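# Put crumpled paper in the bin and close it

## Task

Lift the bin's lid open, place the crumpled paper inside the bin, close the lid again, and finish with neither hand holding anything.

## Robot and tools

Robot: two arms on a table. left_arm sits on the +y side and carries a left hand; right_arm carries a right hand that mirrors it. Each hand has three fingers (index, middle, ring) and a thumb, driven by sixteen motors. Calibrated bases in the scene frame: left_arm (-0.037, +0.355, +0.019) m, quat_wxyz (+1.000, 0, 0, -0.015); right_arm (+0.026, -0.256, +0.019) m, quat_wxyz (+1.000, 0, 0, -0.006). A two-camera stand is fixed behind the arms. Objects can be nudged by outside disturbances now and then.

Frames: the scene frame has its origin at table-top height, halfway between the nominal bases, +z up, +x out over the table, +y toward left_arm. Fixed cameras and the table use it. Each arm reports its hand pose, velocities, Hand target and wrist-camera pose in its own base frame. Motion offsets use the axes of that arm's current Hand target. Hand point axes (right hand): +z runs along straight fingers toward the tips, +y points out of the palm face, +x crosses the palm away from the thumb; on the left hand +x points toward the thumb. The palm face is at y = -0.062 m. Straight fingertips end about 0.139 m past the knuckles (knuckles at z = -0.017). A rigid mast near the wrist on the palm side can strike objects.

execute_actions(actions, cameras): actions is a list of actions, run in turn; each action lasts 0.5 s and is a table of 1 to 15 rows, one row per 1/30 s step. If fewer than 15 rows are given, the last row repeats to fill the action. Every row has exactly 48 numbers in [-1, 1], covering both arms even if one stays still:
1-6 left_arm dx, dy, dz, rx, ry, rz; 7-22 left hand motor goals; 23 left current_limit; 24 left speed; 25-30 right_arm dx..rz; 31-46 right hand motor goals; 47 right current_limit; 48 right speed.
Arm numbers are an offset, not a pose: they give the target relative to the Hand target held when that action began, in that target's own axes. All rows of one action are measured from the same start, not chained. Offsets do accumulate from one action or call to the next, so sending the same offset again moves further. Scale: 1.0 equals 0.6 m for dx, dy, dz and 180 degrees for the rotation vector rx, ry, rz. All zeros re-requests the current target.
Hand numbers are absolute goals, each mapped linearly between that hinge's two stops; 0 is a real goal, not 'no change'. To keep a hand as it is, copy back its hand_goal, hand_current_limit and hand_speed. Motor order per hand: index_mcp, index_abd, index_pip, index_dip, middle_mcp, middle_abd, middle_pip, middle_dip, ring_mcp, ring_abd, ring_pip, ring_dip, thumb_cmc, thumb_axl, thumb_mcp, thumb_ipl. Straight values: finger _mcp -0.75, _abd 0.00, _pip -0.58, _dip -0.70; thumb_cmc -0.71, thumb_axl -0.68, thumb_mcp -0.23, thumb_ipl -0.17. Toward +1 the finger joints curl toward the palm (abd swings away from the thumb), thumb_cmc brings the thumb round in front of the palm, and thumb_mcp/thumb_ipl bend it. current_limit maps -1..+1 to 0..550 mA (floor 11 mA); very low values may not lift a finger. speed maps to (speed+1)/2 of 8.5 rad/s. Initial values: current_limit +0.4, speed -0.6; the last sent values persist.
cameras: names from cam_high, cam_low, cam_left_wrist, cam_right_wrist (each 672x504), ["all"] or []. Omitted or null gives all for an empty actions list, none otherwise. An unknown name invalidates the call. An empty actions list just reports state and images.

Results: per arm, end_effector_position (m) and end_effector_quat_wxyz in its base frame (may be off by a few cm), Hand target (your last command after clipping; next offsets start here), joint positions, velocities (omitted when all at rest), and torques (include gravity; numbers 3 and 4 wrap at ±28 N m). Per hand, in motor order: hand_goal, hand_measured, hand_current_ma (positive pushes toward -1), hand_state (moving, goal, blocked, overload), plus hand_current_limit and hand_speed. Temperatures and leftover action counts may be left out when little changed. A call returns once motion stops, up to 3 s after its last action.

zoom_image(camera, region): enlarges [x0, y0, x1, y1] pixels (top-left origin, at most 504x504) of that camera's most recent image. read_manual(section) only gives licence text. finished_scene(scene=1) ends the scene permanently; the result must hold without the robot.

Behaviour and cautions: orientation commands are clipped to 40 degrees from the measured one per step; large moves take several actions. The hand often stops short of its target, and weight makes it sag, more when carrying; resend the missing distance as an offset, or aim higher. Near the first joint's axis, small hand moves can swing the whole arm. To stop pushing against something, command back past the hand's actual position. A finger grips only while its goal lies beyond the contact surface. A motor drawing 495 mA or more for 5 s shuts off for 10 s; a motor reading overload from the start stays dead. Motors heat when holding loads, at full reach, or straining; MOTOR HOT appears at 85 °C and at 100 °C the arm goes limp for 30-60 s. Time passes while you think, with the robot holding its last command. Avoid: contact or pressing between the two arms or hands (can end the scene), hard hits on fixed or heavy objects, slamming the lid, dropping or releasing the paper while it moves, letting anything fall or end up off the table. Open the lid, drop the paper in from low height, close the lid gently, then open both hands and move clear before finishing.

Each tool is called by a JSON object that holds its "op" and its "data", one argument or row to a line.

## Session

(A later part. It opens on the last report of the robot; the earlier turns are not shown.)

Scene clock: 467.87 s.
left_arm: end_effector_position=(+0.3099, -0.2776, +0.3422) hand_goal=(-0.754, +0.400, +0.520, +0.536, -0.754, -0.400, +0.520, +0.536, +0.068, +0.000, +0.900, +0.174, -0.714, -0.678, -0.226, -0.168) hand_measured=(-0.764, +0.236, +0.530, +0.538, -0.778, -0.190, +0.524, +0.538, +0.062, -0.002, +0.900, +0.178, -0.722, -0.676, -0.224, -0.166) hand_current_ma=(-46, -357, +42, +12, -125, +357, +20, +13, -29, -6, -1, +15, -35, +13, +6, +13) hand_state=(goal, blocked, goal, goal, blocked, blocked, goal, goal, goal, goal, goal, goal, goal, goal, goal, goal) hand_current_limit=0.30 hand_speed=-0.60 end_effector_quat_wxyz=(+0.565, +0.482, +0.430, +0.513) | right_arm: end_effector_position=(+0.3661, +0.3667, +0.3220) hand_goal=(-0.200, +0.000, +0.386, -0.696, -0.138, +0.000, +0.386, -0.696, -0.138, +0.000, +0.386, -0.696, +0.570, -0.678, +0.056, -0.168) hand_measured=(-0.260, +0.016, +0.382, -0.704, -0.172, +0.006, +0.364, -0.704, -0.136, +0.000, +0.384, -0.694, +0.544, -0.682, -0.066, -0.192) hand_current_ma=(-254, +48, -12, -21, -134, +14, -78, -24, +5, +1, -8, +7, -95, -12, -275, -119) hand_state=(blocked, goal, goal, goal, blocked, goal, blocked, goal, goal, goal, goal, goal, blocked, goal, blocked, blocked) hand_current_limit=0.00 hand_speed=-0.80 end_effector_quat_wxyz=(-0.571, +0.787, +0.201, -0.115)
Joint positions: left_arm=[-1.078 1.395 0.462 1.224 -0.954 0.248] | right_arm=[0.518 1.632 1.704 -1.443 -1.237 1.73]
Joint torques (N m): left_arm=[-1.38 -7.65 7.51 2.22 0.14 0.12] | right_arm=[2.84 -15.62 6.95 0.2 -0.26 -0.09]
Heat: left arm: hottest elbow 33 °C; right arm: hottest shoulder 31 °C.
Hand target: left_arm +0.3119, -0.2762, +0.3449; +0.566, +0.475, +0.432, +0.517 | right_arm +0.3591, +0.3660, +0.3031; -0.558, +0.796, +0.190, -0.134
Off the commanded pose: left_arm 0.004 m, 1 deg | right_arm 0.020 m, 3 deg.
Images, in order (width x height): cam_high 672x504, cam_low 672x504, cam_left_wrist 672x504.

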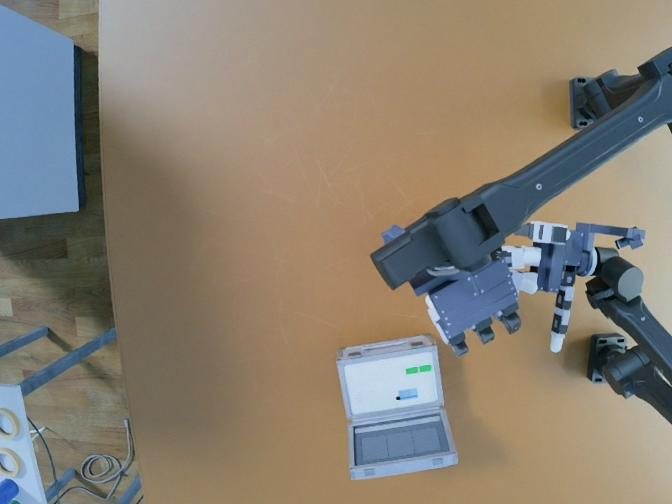

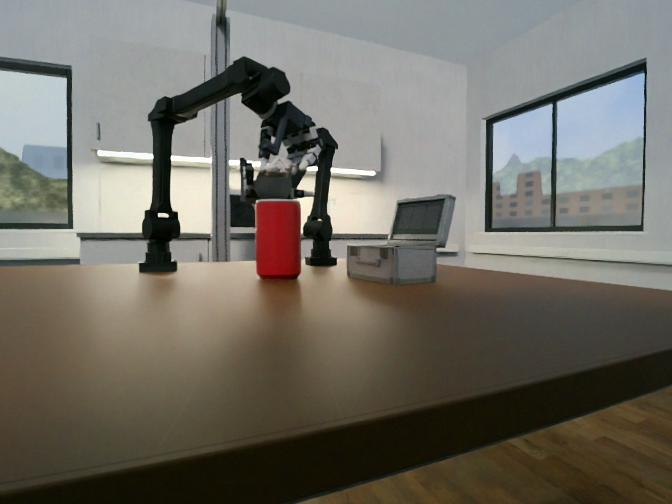

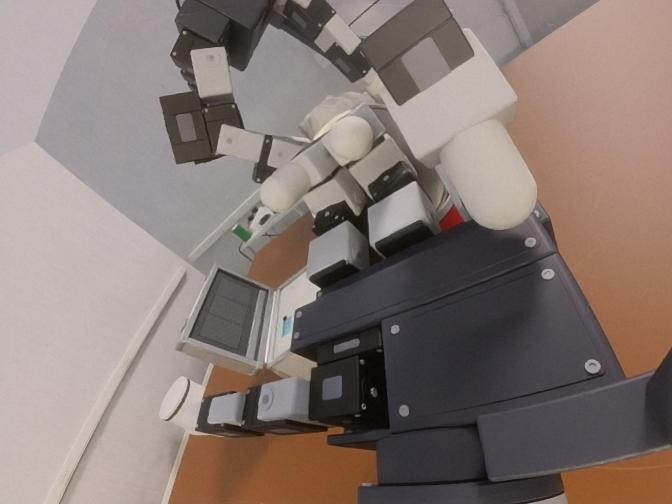

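{"op": "execute_actions", "data": {
  "actions": [
    [[0,0,0,0,0,0,-0.754,0.4,0.52,0.536,-0.754,-0.4,0.52,0.536,0.068,0,0.9,0.174,-0.714,-0.678,-0.226,-0.168,0.3,-0.6,0.0333,-0.0495,-0.0202,0,0,0.0833,-0.2,0,0.387,-0.696,-0.137,0,0.387,-0.696,-0.137,0,0.387,-0.696,0.571,-0.678,0.056,-0.168,0.0,-0.8]]
  ],
  "cameras": ["cam_low","cam_high","cam_left_wrist"]
}}

{"op": "zoom_image", "data": {
  "camera": "cam_low",
  "region": [220, 110, 340, 220]
}}

{"op": "zoom_image", "data": {
  "camera": "cam_left_wrist",
  "region": [200, 20, 480, 240]
}}

Scene clock: 472.20 s.
left_arm: end_effector_position=(+0.3097, -0.2777, +0.3422) hand_goal=(-0.754, +0.400, +0.520, +0.536, -0.754, -0.400, +0.520, +0.536, +0.068, +0.000, +0.900, +0.174, -0.714, -0.678, -0.226, -0.168) hand_measured=(-0.756, +0.238, +0.532, +0.538, -0.772, -0.190, +0.528, +0.538, +0.062, -0.002, +0.900, +0.178, -0.722, -0.676, -0.224, -0.166) hand_current_ma=(-11, -357, +52, +12, -89, +357, +37, +13, -29, -6, -1, +15, -35, +13, +6, +13) hand_state=(goal, blocked, goal, goal, goal, blocked, goal, goal, goal, goal, goal, goal, goal, goal, goal, goal) hand_current_limit=0.30 hand_speed=-0.60 end_effector_quat_wxyz=(+0.565, +0.482, +0.430, +0.514) | right_arm: end_effector_position=(+0.3704, +0.3708, +0.3170) hand_goal=(-0.200, +0.000, +0.386, -0.696, -0.138, +0.000, +0.386, -0.696, -0.138, +0.000, +0.386, -0.696, +0.570, -0.678, +0.056, -0.168) hand_measured=(-0.246, +0.004, +0.368, -0.704, -0.172, +0.006, +0.364, -0.704, -0.136, +0.000, +0.384, -0.694, +0.544, -0.682, -0.066, -0.192) hand_current_ma=(-191, +10, -62, -26, -131, +14, -78, -24, +5, +1, -8, +7, -95, -12, -275, -119) hand_state=(blocked, goal, goal, goal, blocked, goal, blocked, goal, goal, goal, goal, goal, blocked, goal, blocked, blocked) hand_current_limit=0.00 hand_speed=-0.80 end_effector_quat_wxyz=(-0.532, +0.815, +0.080, -0.217)
Joint positions: left_arm=[-1.079 1.395 0.462 1.224 -0.955 0.25] | right_arm=[0.518 1.759 1.838 -1.558 -1.222 1.958]
Joint torques (N m): left_arm=[-1.2 -7.65 7.51 2.22 0.19 0.12] | right_arm=[1.2 -18.9 13.55 -0.39 -0.88 0.11]
Heat: left arm: hottest elbow 32 °C; right arm: hottest shoulder 31 °C.
Hand target: left_arm +0.3120, -0.2762, +0.3449; +0.566, +0.475, +0.432, +0.517 | right_arm +0.3776, +0.3740, +0.3349; -0.536, +0.814, +0.084, -0.206
Off the commanded pose: left_arm 0.004 m, 1 deg | right_arm 0.020 m, 1 deg.
Images, in order (width x height): cam_high 672x504, cam_low 672x504, cam_left_wrist 672x504.

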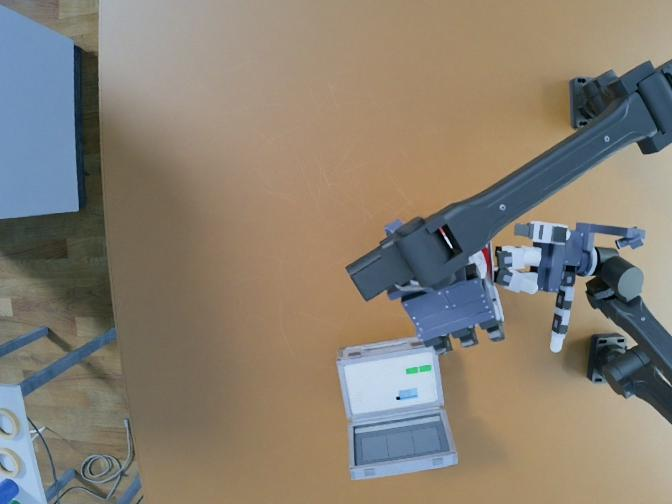

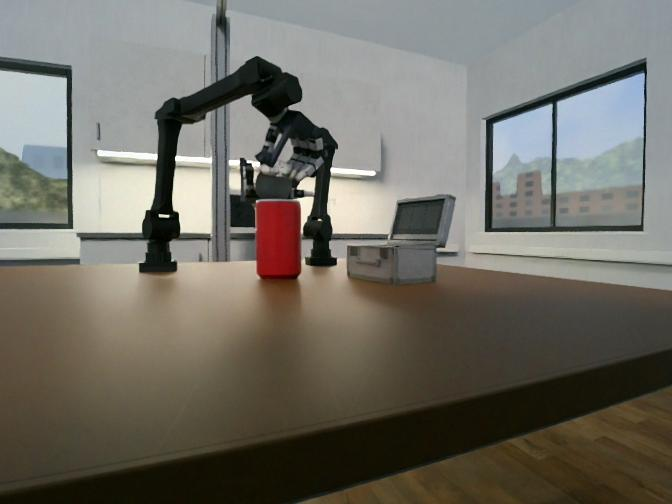

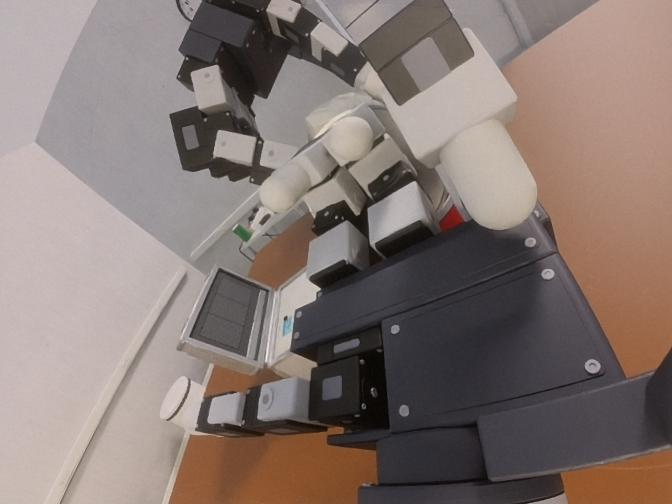

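Scaled by 4.200 from the camera's 672x504 image, which has a finer 960x720 frame.

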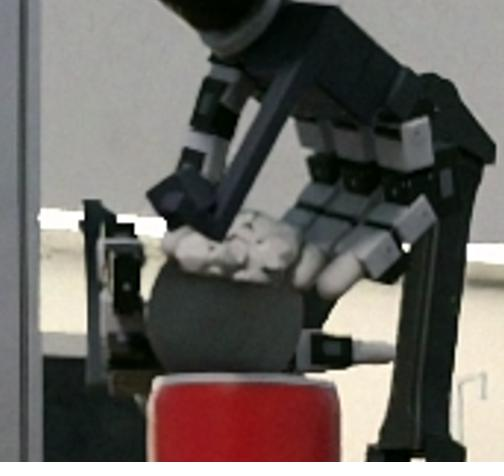

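Scaled by 1.800 from the camera's 672x504 image, which has a finer 960x720 frame.

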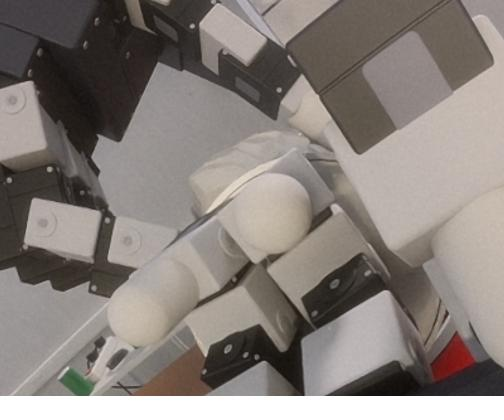

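{"op": "zoom_image", "data": {
  "camera": "cam_high",
  "region": [400, 200, 540, 340]
}}

Scaled by 3.600 from the camera's 672x504 image, which has a finer 960x720 frame.

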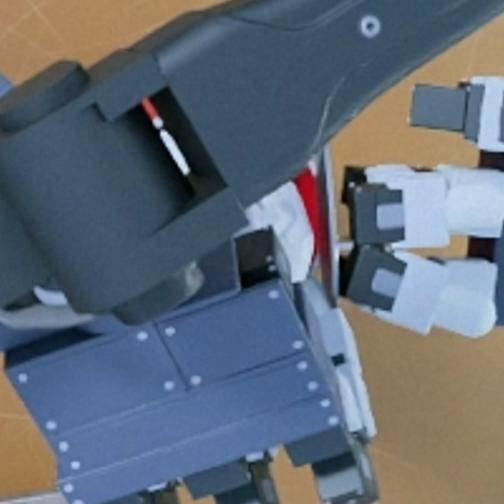

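{"op": "execute_actions", "data": {
  "actions": [
    [[0,0,0,0,0,0,-0.754,0.4,0.52,0.536,-0.754,-0.4,0.52,0.536,0.068,0,0.9,0.174,-0.714,-0.678,-0.226,-0.168,0.3,-0.6,0.022,0.024,0.0182,0,0,0,-0.2,0,0.387,-0.696,-0.137,0,0.387,-0.696,-0.137,0,0.387,-0.696,0.571,-0.678,0.056,-0.168,0.0,-0.8]]
  ],
  "cameras": ["cam_low","cam_high","cam_left_wrist"]
}}

{"op": "zoom_image", "data": {
  "camera": "cam_low",
  "region": [220, 110, 340, 220]
}}

{"op": "zoom_image", "data": {
  "camera": "cam_high",
  "region": [400, 200, 540, 340]
}}

Scene clock: 477.67 s.
left_arm: end_effector_position=(+0.3097, -0.2777, +0.3422) hand_goal=(-0.754, +0.400, +0.520, +0.536, -0.754, -0.400, +0.520, +0.536, +0.068, +0.000, +0.900, +0.174, -0.714, -0.678, -0.226, -0.168) hand_measured=(-0.756, +0.238, +0.532, +0.538, -0.772, -0.190, +0.528, +0.538, +0.062, -0.002, +0.900, +0.178, -0.722, -0.676, -0.224, -0.166) hand_current_ma=(-11, -357, +52, +12, -89, +357, +37, +13, -29, -6, -1, +15, -35, +13, +6, +13) hand_state=(goal, blocked, goal, goal, goal, blocked, goal, goal, goal, goal, goal, goal, goal, goal, goal, goal) hand_current_limit=0.30 hand_speed=-0.60 end_effector_quat_wxyz=(+0.565, +0.482, +0.430, +0.514) | right_arm: end_effector_position=(+0.3775, +0.3751, +0.3117) hand_goal=(-0.200, +0.000, +0.386, -0.696, -0.138, +0.000, +0.386, -0.696, -0.138, +0.000, +0.386, -0.696, +0.570, -0.678, +0.056, -0.168) hand_measured=(-0.246, +0.004, +0.368, -0.704, -0.172, +0.006, +0.364, -0.704, -0.136, +0.000, +0.384, -0.694, +0.544, -0.682, -0.066, -0.192) hand_current_ma=(-191, +10, -62, -26, -131, +14, -78, -24, +5, +1, -8, +7, -95, -12, -275, -119) hand_state=(blocked, goal, goal, goal, blocked, goal, blocked, goal, goal, goal, goal, goal, blocked, goal, blocked, blocked) hand_current_limit=0.00 hand_speed=-0.80 end_effector_quat_wxyz=(-0.534, +0.815, +0.080, -0.211)
Joint positions: left_arm=[-1.079 1.395 0.462 1.224 -0.955 0.25] | right_arm=[0.518 1.768 1.838 -1.519 -1.221 1.978]
Joint torques (N m): left_arm=[-1.32 -7.65 7.51 2.21 0.2 0.11] | right_arm=[2.08 -17.38 11.79 0.49 -0.81 0.04]
Heat: left arm: hottest elbow 32 °C; right arm: hottest shoulder 31 °C.
Hand target: left_arm +0.3120, -0.2762, +0.3449; +0.566, +0.475, +0.432, +0.517 | right_arm +0.3837, +0.3819, +0.3150; -0.536, +0.814, +0.084, -0.206
Off the commanded pose: left_arm 0.004 m, 1 deg | right_arm 0.010 m, 1 deg.
Images, in order (width x height): cam_high 672x504, cam_low 672x504, cam_left_wrist 672x504.

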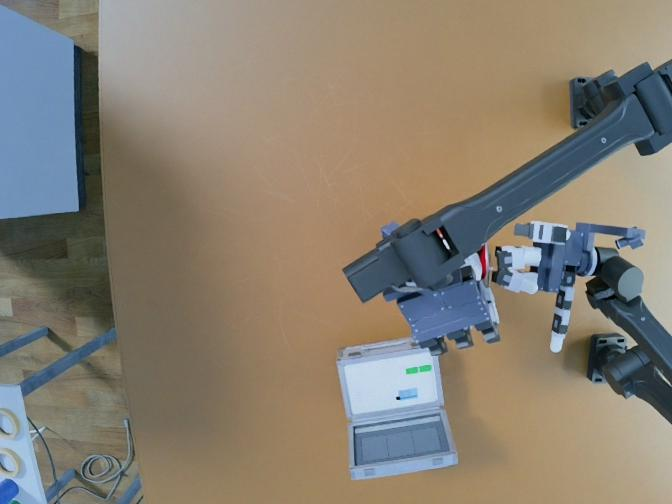

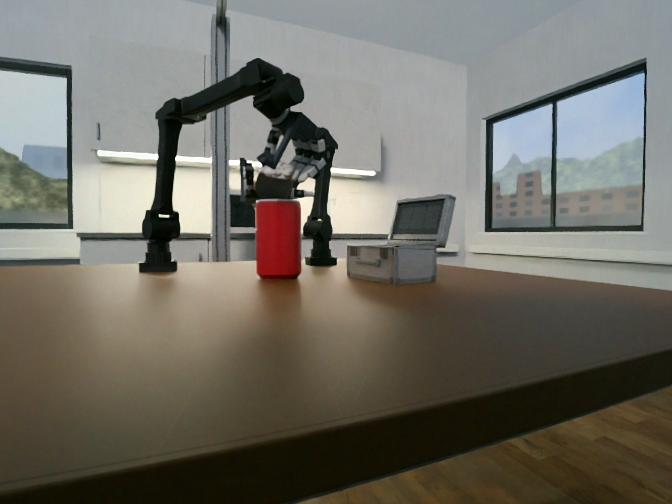

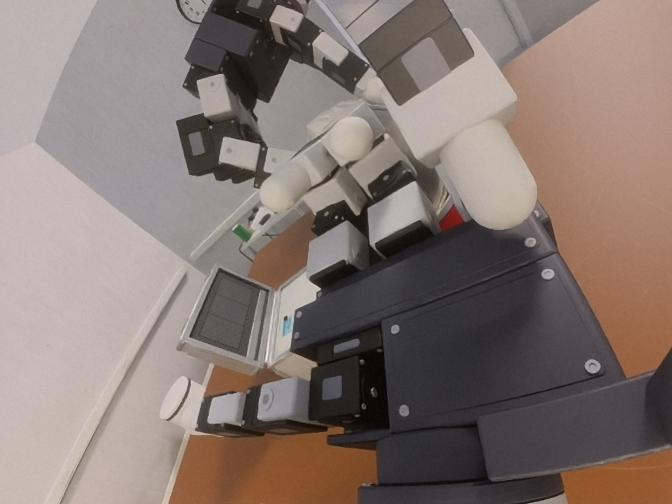

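Scaled by 4.200 from the camera's 672x504 image, which has a finer 960x720 frame.

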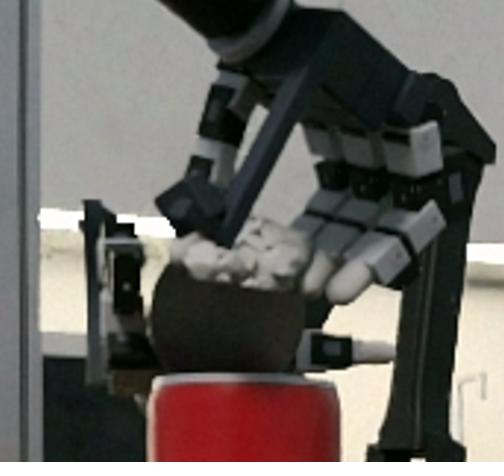

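Scaled by 3.600 from the camera's 672x504 image, which has a finer 960x720 frame.

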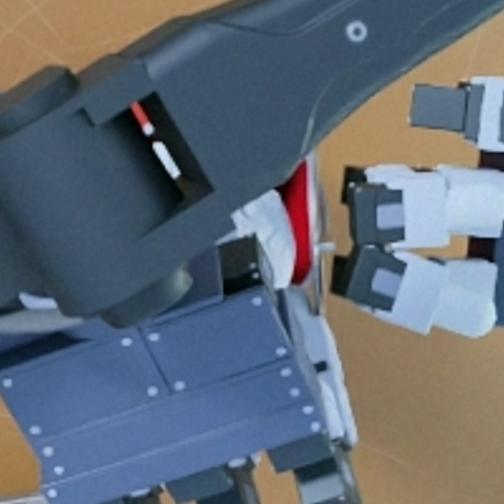

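{"op": "execute_actions", "data": {
  "actions": [
    [[0,-0.0039,0.0145,0,0,0,-0.754,0.17,0.52,0.536,-0.754,-0.13,0.52,0.536,0.068,0,0.9,0.174,-0.714,-0.678,-0.226,-0.168,0.3,-0.6,0,0,0,0,0,0,-0.2,0,0.387,-0.696,-0.137,0,0.387,-0.696,-0.137,0,0.387,-0.696,0.571,-0.678,0.056,-0.168,0.0,-0.8]],
    [[0,-0.002,0.0065,0,0,0,-0.754,0.17,0.52,0.536,-0.754,-0.13,0.52,0.536,0.068,0,0.9,0.174,-0.714,-0.678,-0.226,-0.168,0.3,-0.6,0,0,0,0,0,0,-0.2,0,0.387,-0.696,-0.137,0,0.387,-0.696,-0.137,0,0.387,-0.696,0.571,-0.678,0.056,-0.168,0.0,-0.8]]
  ],
  "cameras": ["cam_low","cam_high","cam_left_wrist"]
}}

{"op": "zoom_image", "data": {
  "camera": "cam_high",
  "region": [450, 210, 530, 310]
}}

{"op": "zoom_image", "data": {
  "camera": "cam_low",
  "region": [220, 110, 340, 220]
}}

Scene clock: 482.73 s.
left_arm: end_effector_position=(+0.3153, -0.2754, +0.3432) hand_goal=(-0.754, +0.170, +0.520, +0.536, -0.754, -0.130, +0.520, +0.536, +0.068, +0.000, +0.900, +0.174, -0.714, -0.678, -0.226, -0.168) hand_measured=(-0.764, +0.172, +0.522, +0.538, -0.772, -0.132, +0.522, +0.538, +0.062, -0.002, +0.900, +0.178, -0.722, -0.676, -0.224, -0.166) hand_current_ma=(-50, +9, +12, +12, -89, -8, +13, +13, -29, -6, -1, +15, -35, +13, +6, +13) hand_state=(goal, goal, goal, goal, goal, goal, goal, goal, goal, goal, goal, goal, goal, goal, goal, goal) hand_current_limit=0.30 hand_speed=-0.60 end_effector_quat_wxyz=(+0.566, +0.482, +0.426, +0.515) | right_arm: end_effector_position=(+0.3782, +0.3755, +0.3116) hand_goal=(-0.200, +0.000, +0.386, -0.696, -0.138, +0.000, +0.386, -0.696, -0.138, +0.000, +0.386, -0.696, +0.570, -0.678, +0.056, -0.168) hand_measured=(-0.246, +0.004, +0.368, -0.704, -0.172, +0.006, +0.364, -0.704, -0.136, +0.000, +0.384, -0.694, +0.544, -0.682, -0.066, -0.192) hand_current_ma=(-188, +10, -62, -26, -131, +14, -78, -24, +5, +1, -8, +7, -95, -12, -275, -119) hand_state=(blocked, goal, goal, goal, blocked, goal, blocked, goal, goal, goal, goal, goal, blocked, goal, blocked, blocked) hand_current_limit=0.00 hand_speed=-0.80 end_effector_quat_wxyz=(-0.535, +0.815, +0.081, -0.209)
Joint positions: left_arm=[-1.056 1.395 0.462 1.224 -0.927 0.25] | right_arm=[0.518 1.768 1.838 -1.515 -1.221 1.978]
Joint torques (N m): left_arm=[-0.32 -5.89 8.9 1.77 0.36 -0.04] | right_arm=[2.2 -17.67 11.82 0.23 -0.84 0.06]
Heat: left arm: hottest elbow 32 °C; right arm: hottest shoulder 31 °C.
Hand target: left_arm +0.3250, -0.2773, +0.3437; +0.566, +0.475, +0.432, +0.517 | right_arm +0.3836, +0.3819, +0.3150; -0.536, +0.814, +0.084, -0.206
Off the commanded pose: left_arm 0.010 m, 1 deg | right_arm 0.009 m, 0 deg.
Images, in order (width x height): cam_high 672x504, cam_low 672x504, cam_left_wrist 672x504.

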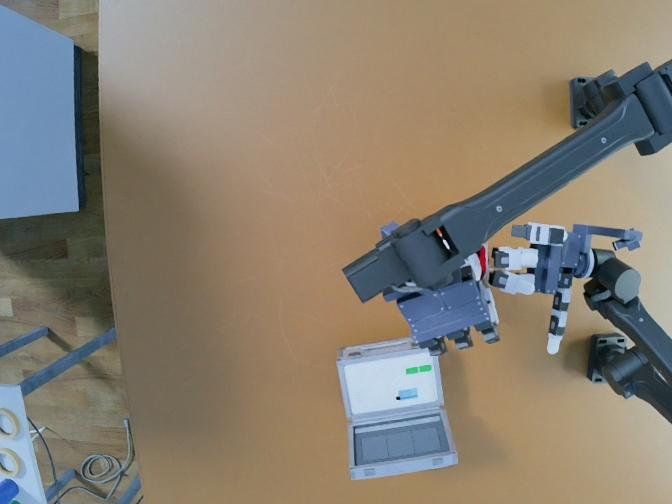

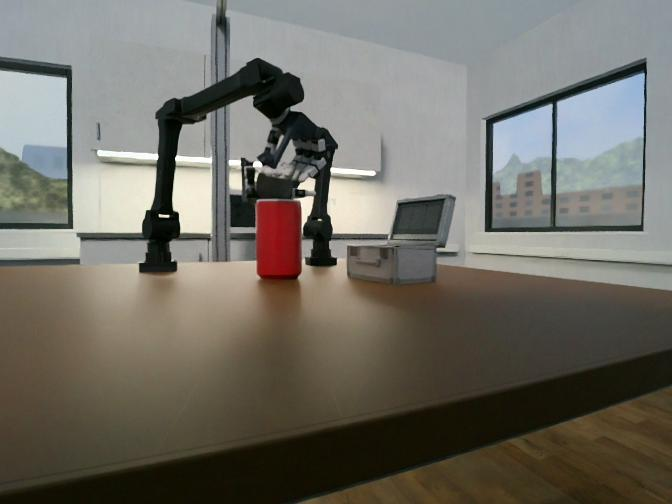

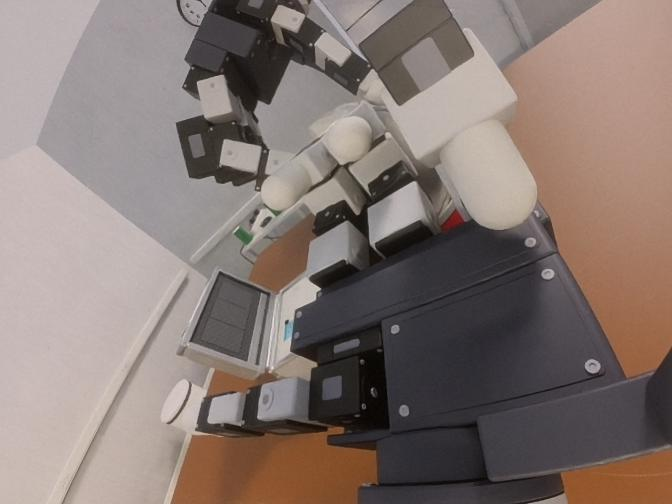

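Scaled by 5.040 from the camera's 672x504 image, which has a finer 960x720 frame.

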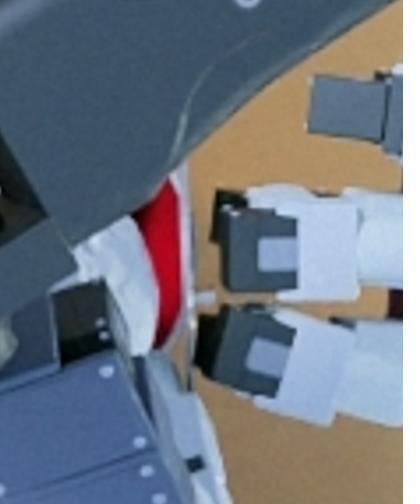

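Scaled by 4.200 from the camera's 672x504 image, which has a finer 960x720 frame.

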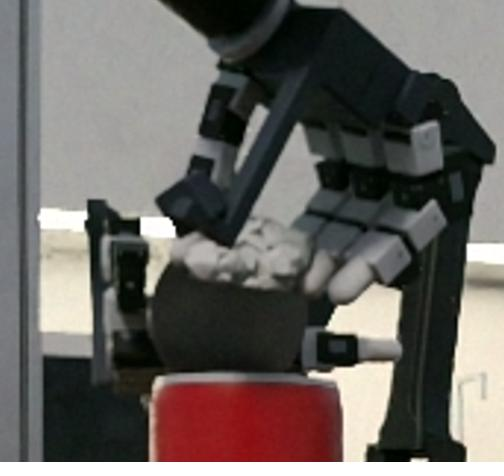

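{"op": "execute_actions", "data": {
  "actions": [
    [[0,0,0,0,0,0,-0.754,0.4,0.52,0.536,-0.754,-0.4,0.52,0.536,0.068,0,0.9,0.174,-0.714,-0.678,-0.226,-0.168,0.4,-0.6,0,0,0,0,0,0,-0.2,0,0.387,-0.696,-0.137,0,0.387,-0.696,-0.137,0,0.387,-0.696,0.571,-0.678,0.056,-0.168,0.0,-0.8]]
  ],
  "cameras": ["cam_high"]
}}

{"op": "zoom_image", "data": {
  "camera": "cam_high",
  "region": [450, 210, 530, 310]
}}

Scene clock: 484.27 s.
left_arm: end_effector_position=(+0.3153, -0.2754, +0.3432) hand_goal=(-0.754, +0.400, +0.520, +0.536, -0.754, -0.400, +0.520, +0.536, +0.068, +0.000, +0.900, +0.174, -0.714, -0.678, -0.226, -0.168) hand_measured=(-0.764, +0.232, +0.524, +0.538, -0.772, -0.190, +0.526, +0.538, +0.062, -0.002, +0.900, +0.178, -0.722, -0.676, -0.224, -0.166) hand_current_ma=(-50, -385, +21, +12, -89, +385, +25, +13, -29, -6, -1, +15, -35, +13, +6, +13) hand_state=(goal, blocked, goal, goal, goal, blocked, goal, goal, goal, goal, goal, goal, goal, goal, goal, goal) hand_current_limit=0.40 hand_speed=-0.60 end_effector_quat_wxyz=(+0.566, +0.482, +0.426, +0.515) | right_arm: end_effector_position=(+0.3782, +0.3755, +0.3116) hand_goal=(-0.200, +0.000, +0.386, -0.696, -0.138, +0.000, +0.386, -0.696, -0.138, +0.000, +0.386, -0.696, +0.570, -0.678, +0.056, -0.168) hand_measured=(-0.246, +0.004, +0.368, -0.704, -0.172, +0.006, +0.364, -0.704, -0.136, +0.000, +0.384, -0.694, +0.544, -0.682, -0.066, -0.192) hand_current_ma=(-188, +10, -62, -26, -131, +14, -78, -24, +5, +1, -8, +7, -95, -12, -275, -119) hand_state=(blocked, goal, goal, goal, blocked, goal, blocked, goal, goal, goal, goal, goal, blocked, goal, blocked, blocked) hand_current_limit=0.00 hand_speed=-0.80 end_effector_quat_wxyz=(-0.535, +0.815, +0.081, -0.209)
Joint positions: left_arm=[-1.056 1.395 0.462 1.224 -0.927 0.25] | right_arm=[0.518 1.768 1.838 -1.515 -1.221 1.978]
Joint torques (N m): left_arm=[-0.26 -6.07 8.85 1.76 0.33 -0.04] | right_arm=[1.85 -17.73 11.79 0.29 -0.84 0.06]
Heat: left arm: hottest elbow 32 °C; right arm: hottest shoulder 31 °C.
Hand target: left_arm +0.3250, -0.2774, +0.3437; +0.566, +0.475, +0.432, +0.517 | right_arm +0.3836, +0.3819, +0.3150; -0.536, +0.814, +0.084, -0.206
Off the commanded pose: left_arm 0.010 m, 1 deg | right_arm 0.009 m, 0 deg.
Images, in order (width x height): cam_high 672x504.

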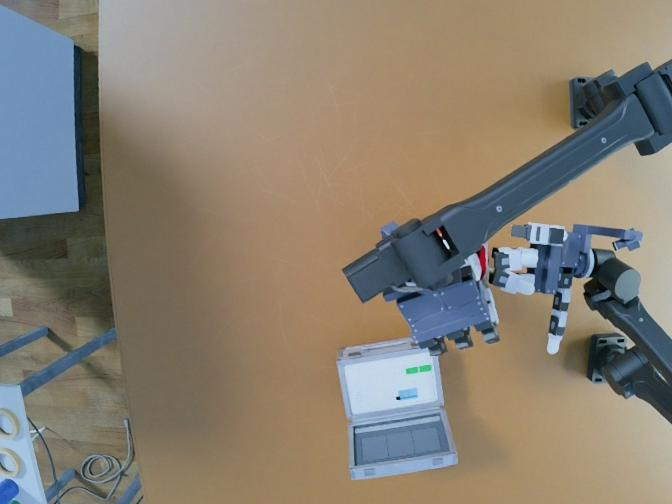

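Scaled by 5.040 from the camera's 672x504 image, which has a finer 960x720 frame.

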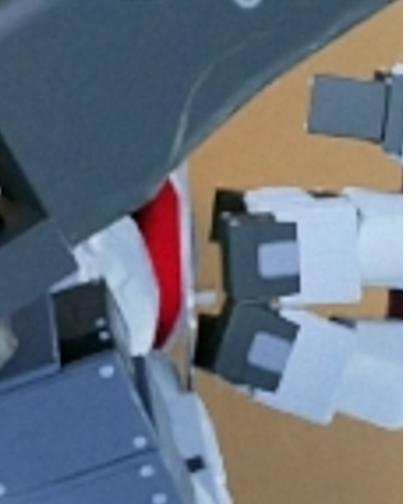

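{"op": "execute_actions", "data": {
  "actions": [
    [[0,0,0,0,0,0,-0.754,0.1,0.52,0.536,-0.754,-0.06,0.52,0.536,0.068,0,0.9,0.174,-0.714,-0.678,-0.226,-0.168,0.4,-0.4,0,0,0,0,0,0,-0.2,0,0.387,-0.696,-0.137,0,0.387,-0.696,-0.137,0,0.387,-0.696,0.571,-0.678,0.056,-0.168,0.0,-0.8]],
    [[0,-0.0043,0.0161,0,0,0,-0.754,0.1,0.52,0.536,-0.754,-0.06,0.52,0.536,0.068,0,0.9,0.174,-0.714,-0.678,-0.226,-0.168,0.4,-0.4,0,0,0,0,0,0,-0.2,0,0.387,-0.696,-0.137,0,0.387,-0.696,-0.137,0,0.387,-0.696,0.571,-0.678,0.056,-0.168,0.0,-0.8]]
  ],
  "cameras": ["cam_high","cam_low"]
}}

{"op": "zoom_image", "data": {
  "camera": "cam_high",
  "region": [450, 210, 530, 310]
}}

Scene clock: 487.40 s.
left_arm: end_effector_position=(+0.3208, -0.2749, +0.3419) hand_goal=(-0.754, +0.100, +0.520, +0.536, -0.754, -0.060, +0.520, +0.536, +0.068, +0.000, +0.900, +0.174, -0.714, -0.678, -0.226, -0.168) hand_measured=(-0.756, +0.102, +0.522, +0.538, -0.772, -0.062, +0.522, +0.538, +0.062, -0.002, +0.900, +0.178, -0.722, -0.676, -0.224, -0.166) hand_current_ma=(-6, +11, +13, +12, -89, -11, +13, +13, -29, -6, -1, +15, -35, +13, +6, +13) hand_state=(goal, goal, goal, goal, goal, goal, goal, goal, goal, goal, goal, goal, goal, goal, goal, goal) hand_current_limit=0.40 hand_speed=-0.40 end_effector_quat_wxyz=(+0.566, +0.484, +0.423, +0.516) | right_arm: end_effector_position=(+0.3792, +0.3760, +0.3114) hand_goal=(-0.200, +0.000, +0.386, -0.696, -0.138, +0.000, +0.386, -0.696, -0.138, +0.000, +0.386, -0.696, +0.570, -0.678, +0.056, -0.168) hand_measured=(-0.244, +0.008, +0.368, -0.704, -0.168, +0.006, +0.364, -0.704, -0.136, +0.000, +0.384, -0.694, +0.544, -0.682, -0.066, -0.192) hand_current_ma=(-183, +22, -61, -26, -120, +14, -78, -24, +5, +1, -8, +7, -95, -12, -275, -119) hand_state=(blocked, goal, goal, goal, blocked, goal, blocked, goal, goal, goal, goal, goal, blocked, goal, blocked, blocked) hand_current_limit=0.00 hand_speed=-0.80 end_effector_quat_wxyz=(-0.536, +0.814, +0.083, -0.207)
Joint positions: left_arm=[-1.038 1.403 0.464 1.224 -0.906 0.248] | right_arm=[0.518 1.768 1.838 -1.509 -1.221 1.978]
Joint torques (N m): left_arm=[0.15 -5.42 9.77 1.5 0.42 -0.13] | right_arm=[2.2 -17.44 11.86 0.13 -0.83 0.07]
Heat: left arm: hottest elbow 32 °C; right arm: hottest shoulder 31 °C.
Hand target: left_arm +0.3348, -0.2783, +0.3428; +0.566, +0.475, +0.432, +0.517 | right_arm +0.3836, +0.3819, +0.3150; -0.536, +0.814, +0.084, -0.206
Off the commanded pose: left_arm 0.014 m, 2 deg | right_arm 0.008 m, 0 deg.
Images, in order (width x height): cam_high 672x504, cam_low 672x504.

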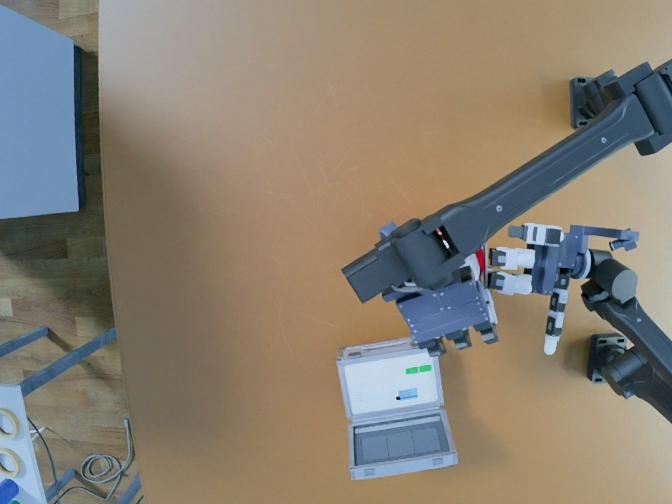

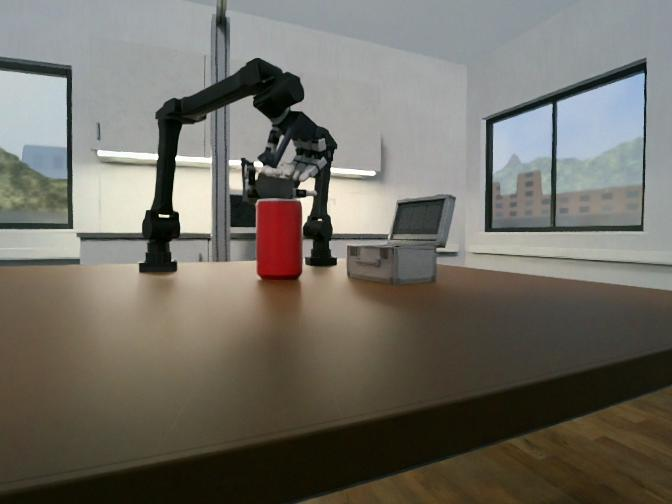

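Scaled by 5.040 from the camera's 672x504 image, which has a finer 960x720 frame.

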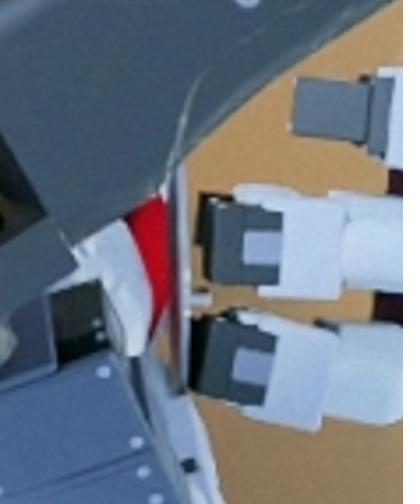

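{"op": "execute_actions", "data": {
  "actions": [
    [[0,0,0,0,0,0,-0.754,0.4,0.52,0.536,-0.754,-0.4,0.52,0.536,0.068,0,0.9,0.174,-0.714,-0.678,-0.226,-0.168,0.4,-0.6,0,0,0,0,0,0,-0.2,0,0.387,-0.696,-0.137,0,0.387,-0.696,-0.137,0,0.387,-0.696,0.571,-0.678,0.056,-0.168,0.0,-0.8]]
  ],
  "cameras": ["cam_high","cam_low"]
}}

{"op": "zoom_image", "data": {
  "camera": "cam_high",
  "region": [450, 210, 530, 310]
}}

{"op": "zoom_image", "data": {
  "camera": "cam_low",
  "region": [220, 110, 340, 220]
}}

Scene clock: 489.20 s.
left_arm: end_effector_position=(+0.3211, -0.2762, +0.3418) hand_goal=(-0.754, +0.400, +0.520, +0.536, -0.754, -0.400, +0.520, +0.536, +0.068, +0.000, +0.900, +0.174, -0.714, -0.678, -0.226, -0.168) hand_measured=(-0.754, +0.246, +0.528, +0.538, -0.770, -0.186, +0.528, +0.538, +0.062, -0.002, +0.900, +0.178, -0.722, -0.676, -0.226, -0.166) hand_current_ma=(-3, -385, +37, +12, -84, +385, +32, +13, -28, -6, -1, +15, -35, +13, +5, +13) hand_state=(goal, blocked, goal, goal, goal, blocked, goal, goal, goal, goal, goal, goal, goal, goal, goal, goal) hand_current_limit=0.40 hand_speed=-0.60 end_effector_quat_wxyz=(+0.567, +0.485, +0.421, +0.516) | right_arm: end_effector_position=(+0.3792, +0.3761, +0.3114) hand_goal=(-0.200, +0.000, +0.386, -0.696, -0.138, +0.000, +0.386, -0.696, -0.138, +0.000, +0.386, -0.696, +0.570, -0.678, +0.056, -0.168) hand_measured=(-0.244, +0.010, +0.368, -0.704, -0.168, +0.006, +0.364, -0.704, -0.136, +0.000, +0.384, -0.694, +0.544, -0.682, -0.066, -0.192) hand_current_ma=(-183, +26, -61, -26, -120, +14, -78, -24, +5, +1, -8, +7, -95, -12, -275, -119) hand_state=(blocked, goal, goal, goal, blocked, goal, blocked, goal, goal, goal, goal, goal, blocked, goal, blocked, blocked) hand_current_limit=0.00 hand_speed=-0.80 end_effector_quat_wxyz=(-0.536, +0.814, +0.083, -0.207)
Joint positions: left_arm=[-1.038 1.405 0.465 1.224 -0.901 0.248] | right_arm=[0.518 1.768 1.838 -1.509 -1.221 1.978]
Joint torques (N m): left_arm=[0.15 -5.89 9.66 1.46 0.19 -0.12] | right_arm=[1.96 -17.14 11.88 0.1 -0.86 0.08]
Heat: left arm: hottest elbow 32 °C; right arm: hottest shoulder 31 °C.
Hand target: left_arm +0.3348, -0.2783, +0.3428; +0.566, +0.475, +0.432, +0.517 | right_arm +0.3836, +0.3819, +0.3150; -0.536, +0.814, +0.084, -0.206
Off the commanded pose: left_arm 0.014 m, 2 deg | right_arm 0.008 m, 0 deg.
Images, in order (width x height): cam_high 672x504, cam_low 672x504.

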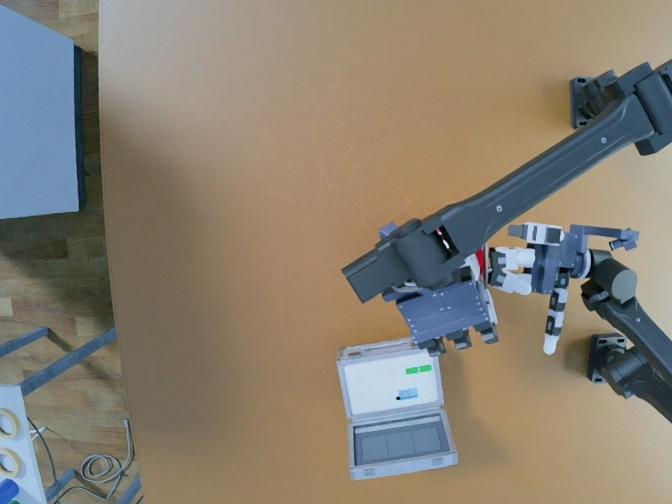

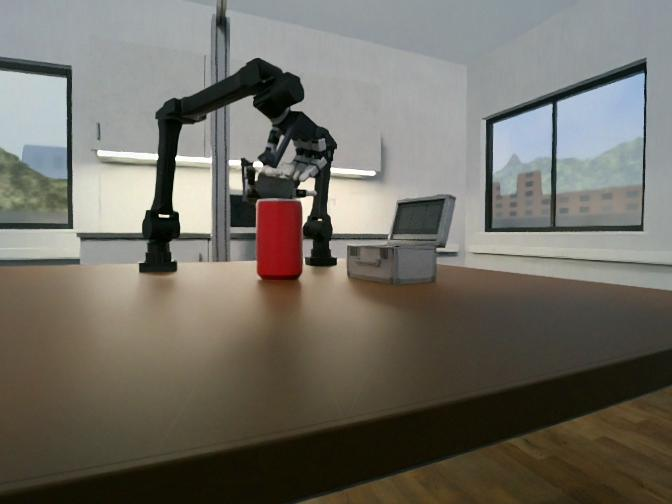

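Scaled by 5.040 from the camera's 672x504 image, which has a finer 960x720 frame.

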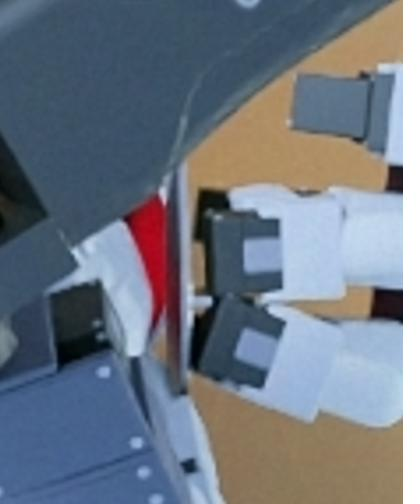

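Scaled by 4.200 from the camera's 672x504 image, which has a finer 960x720 frame.

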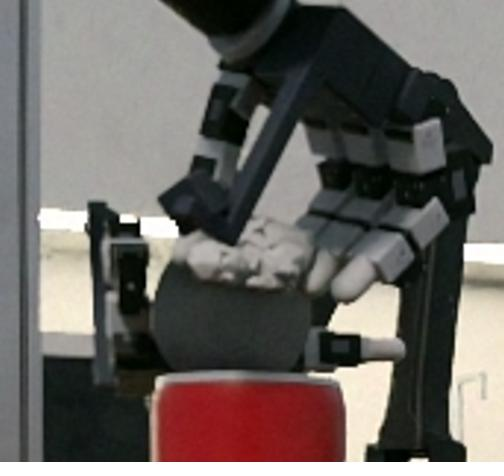

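{"op": "execute_actions", "data": {
  "actions": [
    [[0,0,0,0,0,0,-0.754,0.4,0.52,0.536,-0.754,-0.4,0.52,0.536,0.068,0,0.9,0.174,-0.714,-0.678,-0.226,-0.168,0.4,-0.6,0,0,0,0,0,0,-0.25,0,0.37,-0.696,-0.42,0,0.34,-0.696,-0.4,0,0.34,-0.696,0.571,-0.678,-0.55,-0.168,0.1,-0.5]]
  ],
  "cameras": ["cam_high","cam_low","cam_right_wrist"]
}}

{"op": "zoom_image", "data": {
  "camera": "cam_low",
  "region": [220, 110, 340, 220]
}}

Scene clock: 491.93 s.
left_arm: end_effector_position=(+0.3211, -0.2762, +0.3416) hand_goal=(-0.754, +0.400, +0.520, +0.536, -0.754, -0.400, +0.520, +0.536, +0.068, +0.000, +0.900, +0.174, -0.714, -0.678, -0.226, -0.168) hand_measured=(-0.754, +0.246, +0.528, +0.538, -0.770, -0.186, +0.528, +0.538, +0.062, -0.002, +0.900, +0.178, -0.722, -0.676, -0.226, -0.166) hand_current_ma=(-3, -385, +40, +12, -83, +385, +34, +13, -28, -6, -1, +15, -35, +13, +5, +13) hand_state=(goal, blocked, goal, goal, goal, blocked, goal, goal, goal, goal, goal, goal, goal, goal, goal, goal) hand_current_limit=0.40 hand_speed=-0.60 end_effector_quat_wxyz=(+0.566, +0.485, +0.421, +0.516) | right_arm: end_effector_position=(+0.3793, +0.3760, +0.3114) hand_goal=(-0.250, +0.000, +0.370, -0.696, -0.420, +0.000, +0.340, -0.696, -0.400, +0.000, +0.340, -0.696, +0.570, -0.678, -0.550, -0.168) hand_measured=(-0.250, +0.012, +0.372, -0.696, -0.408, +0.004, +0.340, -0.700, -0.386, +0.000, +0.342, -0.694, +0.570, -0.680, -0.540, -0.170) hand_current_ma=(+1, +32, +7, -2, +40, +11, +2, -8, +46, +1, +4, +7, +0, -7, +39, -4) hand_state=(goal, goal, goal, goal, goal, goal, goal, goal, goal, goal, goal, goal, goal, goal, goal, goal) hand_current_limit=0.10 hand_speed=-0.50 end_effector_quat_wxyz=(-0.536, +0.814, +0.083, -0.207)
Joint positions: left_arm=[-1.038 1.406 0.465 1.224 -0.901 0.248] | right_arm=[0.518 1.768 1.838 -1.509 -1.22 1.978]
Joint torques (N m): left_arm=[0.15 -5.83 9.73 1.47 0.19 -0.13] | right_arm=[2.43 -17.03 11.82 0.13 -0.86 0.04]
Heat: left arm: hottest elbow 33 °C; right arm: hottest shoulder 31 °C.
Hand target: left_arm +0.3348, -0.2784, +0.3428; +0.566, +0.475, +0.432, +0.517 | right_arm +0.3836, +0.3819, +0.3150; -0.536, +0.814, +0.084, -0.206
Off the commanded pose: left_arm 0.014 m, 2 deg | right_arm 0.008 m, 0 deg.
Images, in order (width x height): cam_high 672x504, cam_low 672x504, cam_right_wrist 672x504.

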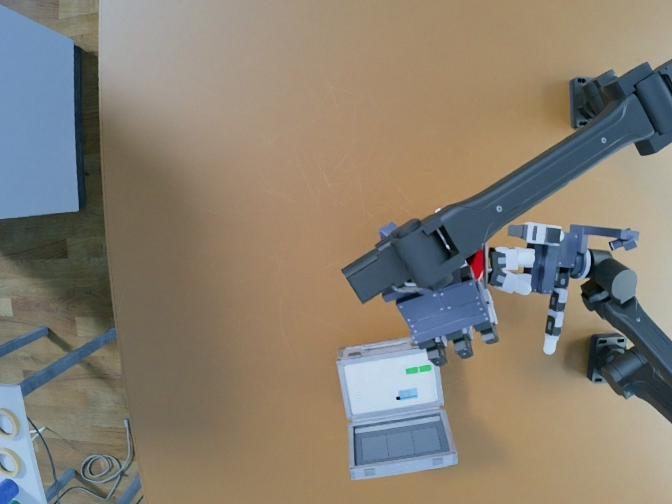

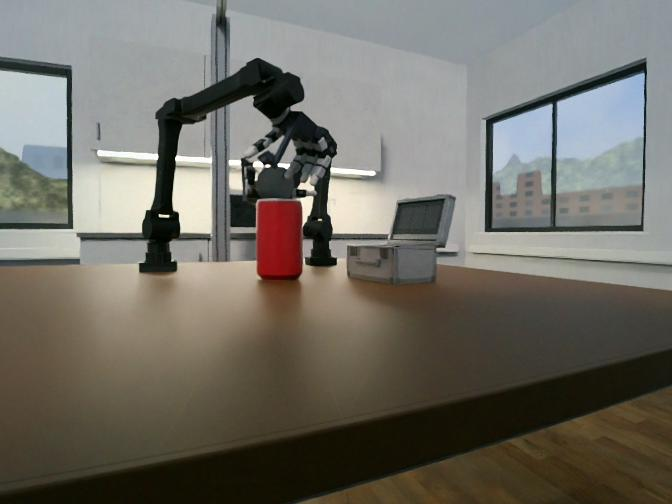

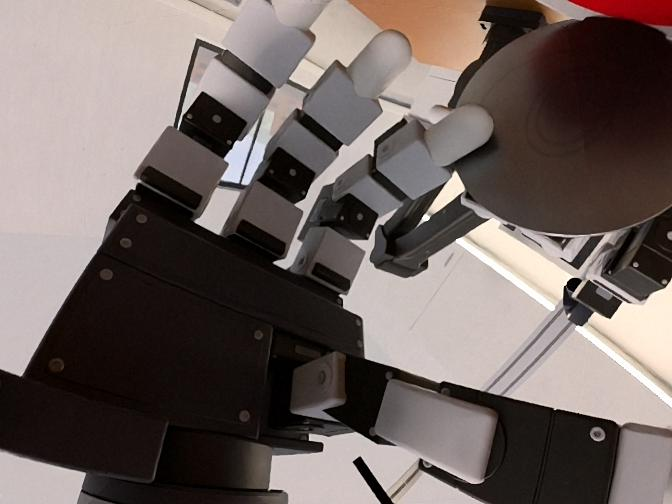

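Scaled by 4.200 from the camera's 672x504 image, which has a finer 960x720 frame.

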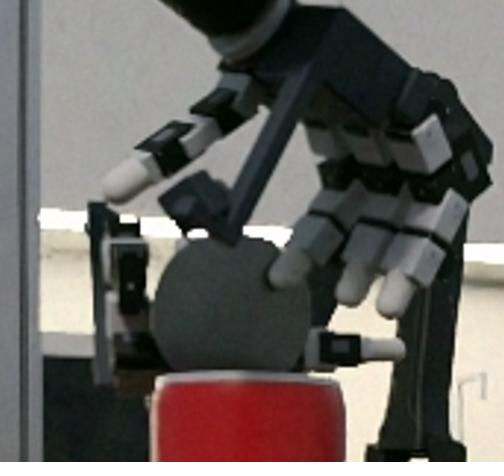

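{"op": "execute_actions", "data": {
  "actions": [
    [[0,0,0,0,0,0,-0.754,0.4,0.52,0.536,-0.754,-0.4,0.52,0.536,0.068,0,0.9,0.174,-0.714,-0.678,-0.226,-0.168,0.4,-0.6,0.0295,-0.0897,-0.0765,0,0,0,-0.25,0,0.37,-0.696,-0.42,0,0.34,-0.696,-0.4,0,0.34,-0.696,0.571,-0.678,-0.55,-0.168,0.1,-0.5]],
    [[0,0,0,0,0,0,-0.754,0.4,0.52,0.536,-0.754,-0.4,0.52,0.536,0.068,0,0.9,0.174,-0.714,-0.678,-0.226,-0.168,0.4,-0.6,0.05,-0.05,-0.1,0,0,0,-0.25,0,0.37,-0.696,-0.42,0,0.34,-0.696,-0.4,0,0.34,-0.696,0.571,-0.678,-0.55,-0.168,0.1,-0.5]]
  ],
  "cameras": ["cam_high","cam_low","cam_right_wrist"]
}}

{"op": "zoom_image", "data": {
  "camera": "cam_high",
  "region": [400, 170, 540, 310]
}}

Scene clock: 494.60 s.
left_arm: end_effector_position=(+0.3265, -0.2720, +0.3383) hand_goal=(-0.754, +0.400, +0.520, +0.536, -0.754, -0.400, +0.520, +0.536, +0.068, +0.000, +0.900, +0.174, -0.714, -0.678, -0.226, -0.168) hand_measured=(-0.754, +0.246, +0.530, +0.538, -0.770, -0.186, +0.528, +0.538, +0.062, -0.002, +0.900, +0.178, -0.722, -0.676, -0.226, -0.166) hand_current_ma=(-2, -385, +46, +12, -78, +385, +37, +13, -28, -6, -1, +15, -35, +13, +5, +13) hand_state=(goal, blocked, goal, goal, goal, blocked, goal, goal, goal, goal, goal, goal, goal, goal, goal, goal) hand_current_limit=0.40 hand_speed=-0.60 end_effector_quat_wxyz=(+0.563, +0.483, +0.427, +0.517) | right_arm: end_effector_position=(+0.4754, +0.3382, +0.4052) hand_goal=(-0.250, +0.000, +0.370, -0.696, -0.420, +0.000, +0.340, -0.696, -0.400, +0.000, +0.340, -0.696, +0.570, -0.678, -0.550, -0.168) hand_measured=(-0.248, +0.004, +0.370, -0.696, -0.410, +0.004, +0.340, -0.700, -0.388, +0.000, +0.342, -0.694, +0.570, -0.680, -0.542, -0.170) hand_current_ma=(+6, +10, -1, -2, +37, +8, +2, -8, +41, +1, +4, +7, +2, -7, +35, -4) hand_state=(goal, goal, goal, goal, goal, goal, goal, goal, goal, goal, goal, goal, goal, goal, goal, goal) hand_current_limit=0.10 hand_speed=-0.50 end_effector_quat_wxyz=(-0.569, +0.809, +0.028, -0.142)
Joint positions: left_arm=[-1.023 1.415 0.466 1.224 -0.901 0.237] | right_arm=[0.37 1.933 2.321 -1.69 -1.242 2.064]
Joint torques (N m): left_arm=[-1.44 -6.71 9.61 1.4 0.19 -0.01] | right_arm=[2.67 -20.19 13.44 0.05 -0.96 0.02]
Heat: left arm: hottest elbow 33 °C; right arm: hottest shoulder 31 °C.
Hand target: left_arm +0.3348, -0.2784, +0.3428; +0.566, +0.475, +0.432, +0.517 | right_arm +0.4788, +0.3446, +0.4155; -0.536, +0.814, +0.084, -0.206
Off the commanded pose: left_arm 0.011 m, 1 deg | right_arm 0.013 m, 10 deg.
joint sent to its limit (right arm) — joint 4 (wrist pitch), lower limit. The joint targets are off in orientation, not in position.
Images, in order (width x height): cam_high 672x504, cam_low 672x504, cam_right_wrist 672x504.

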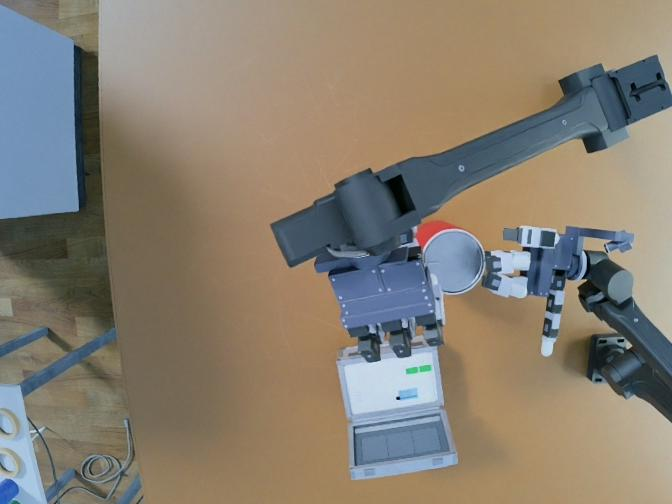

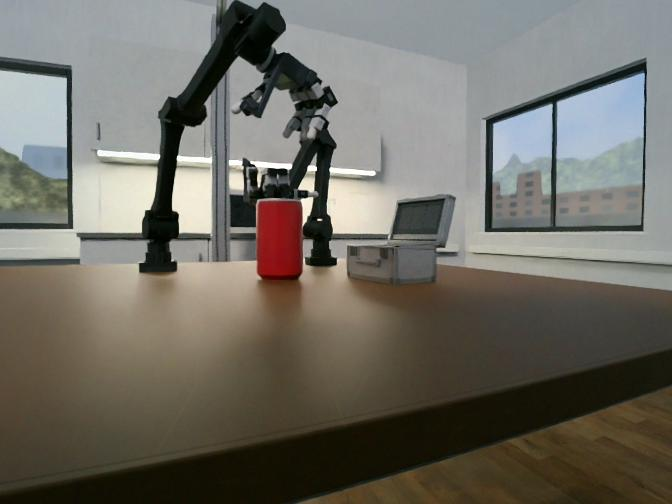

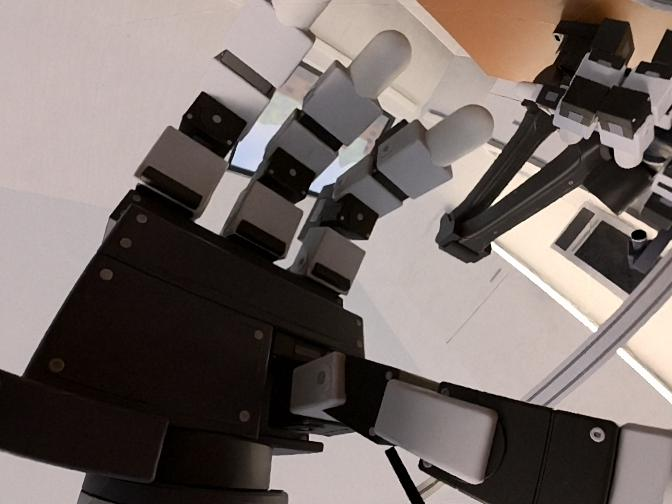

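Scaled by 3.600 from the camera's 672x504 image, which has a finer 960x720 frame.

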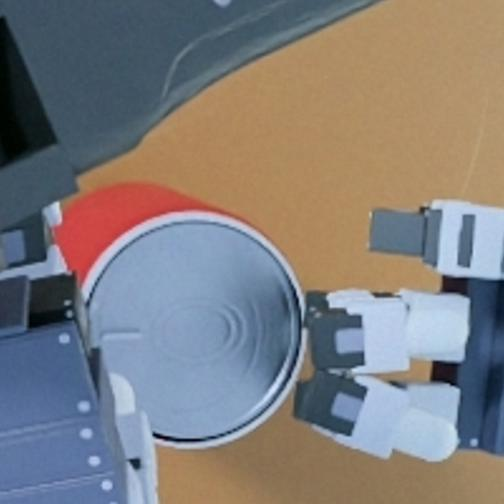

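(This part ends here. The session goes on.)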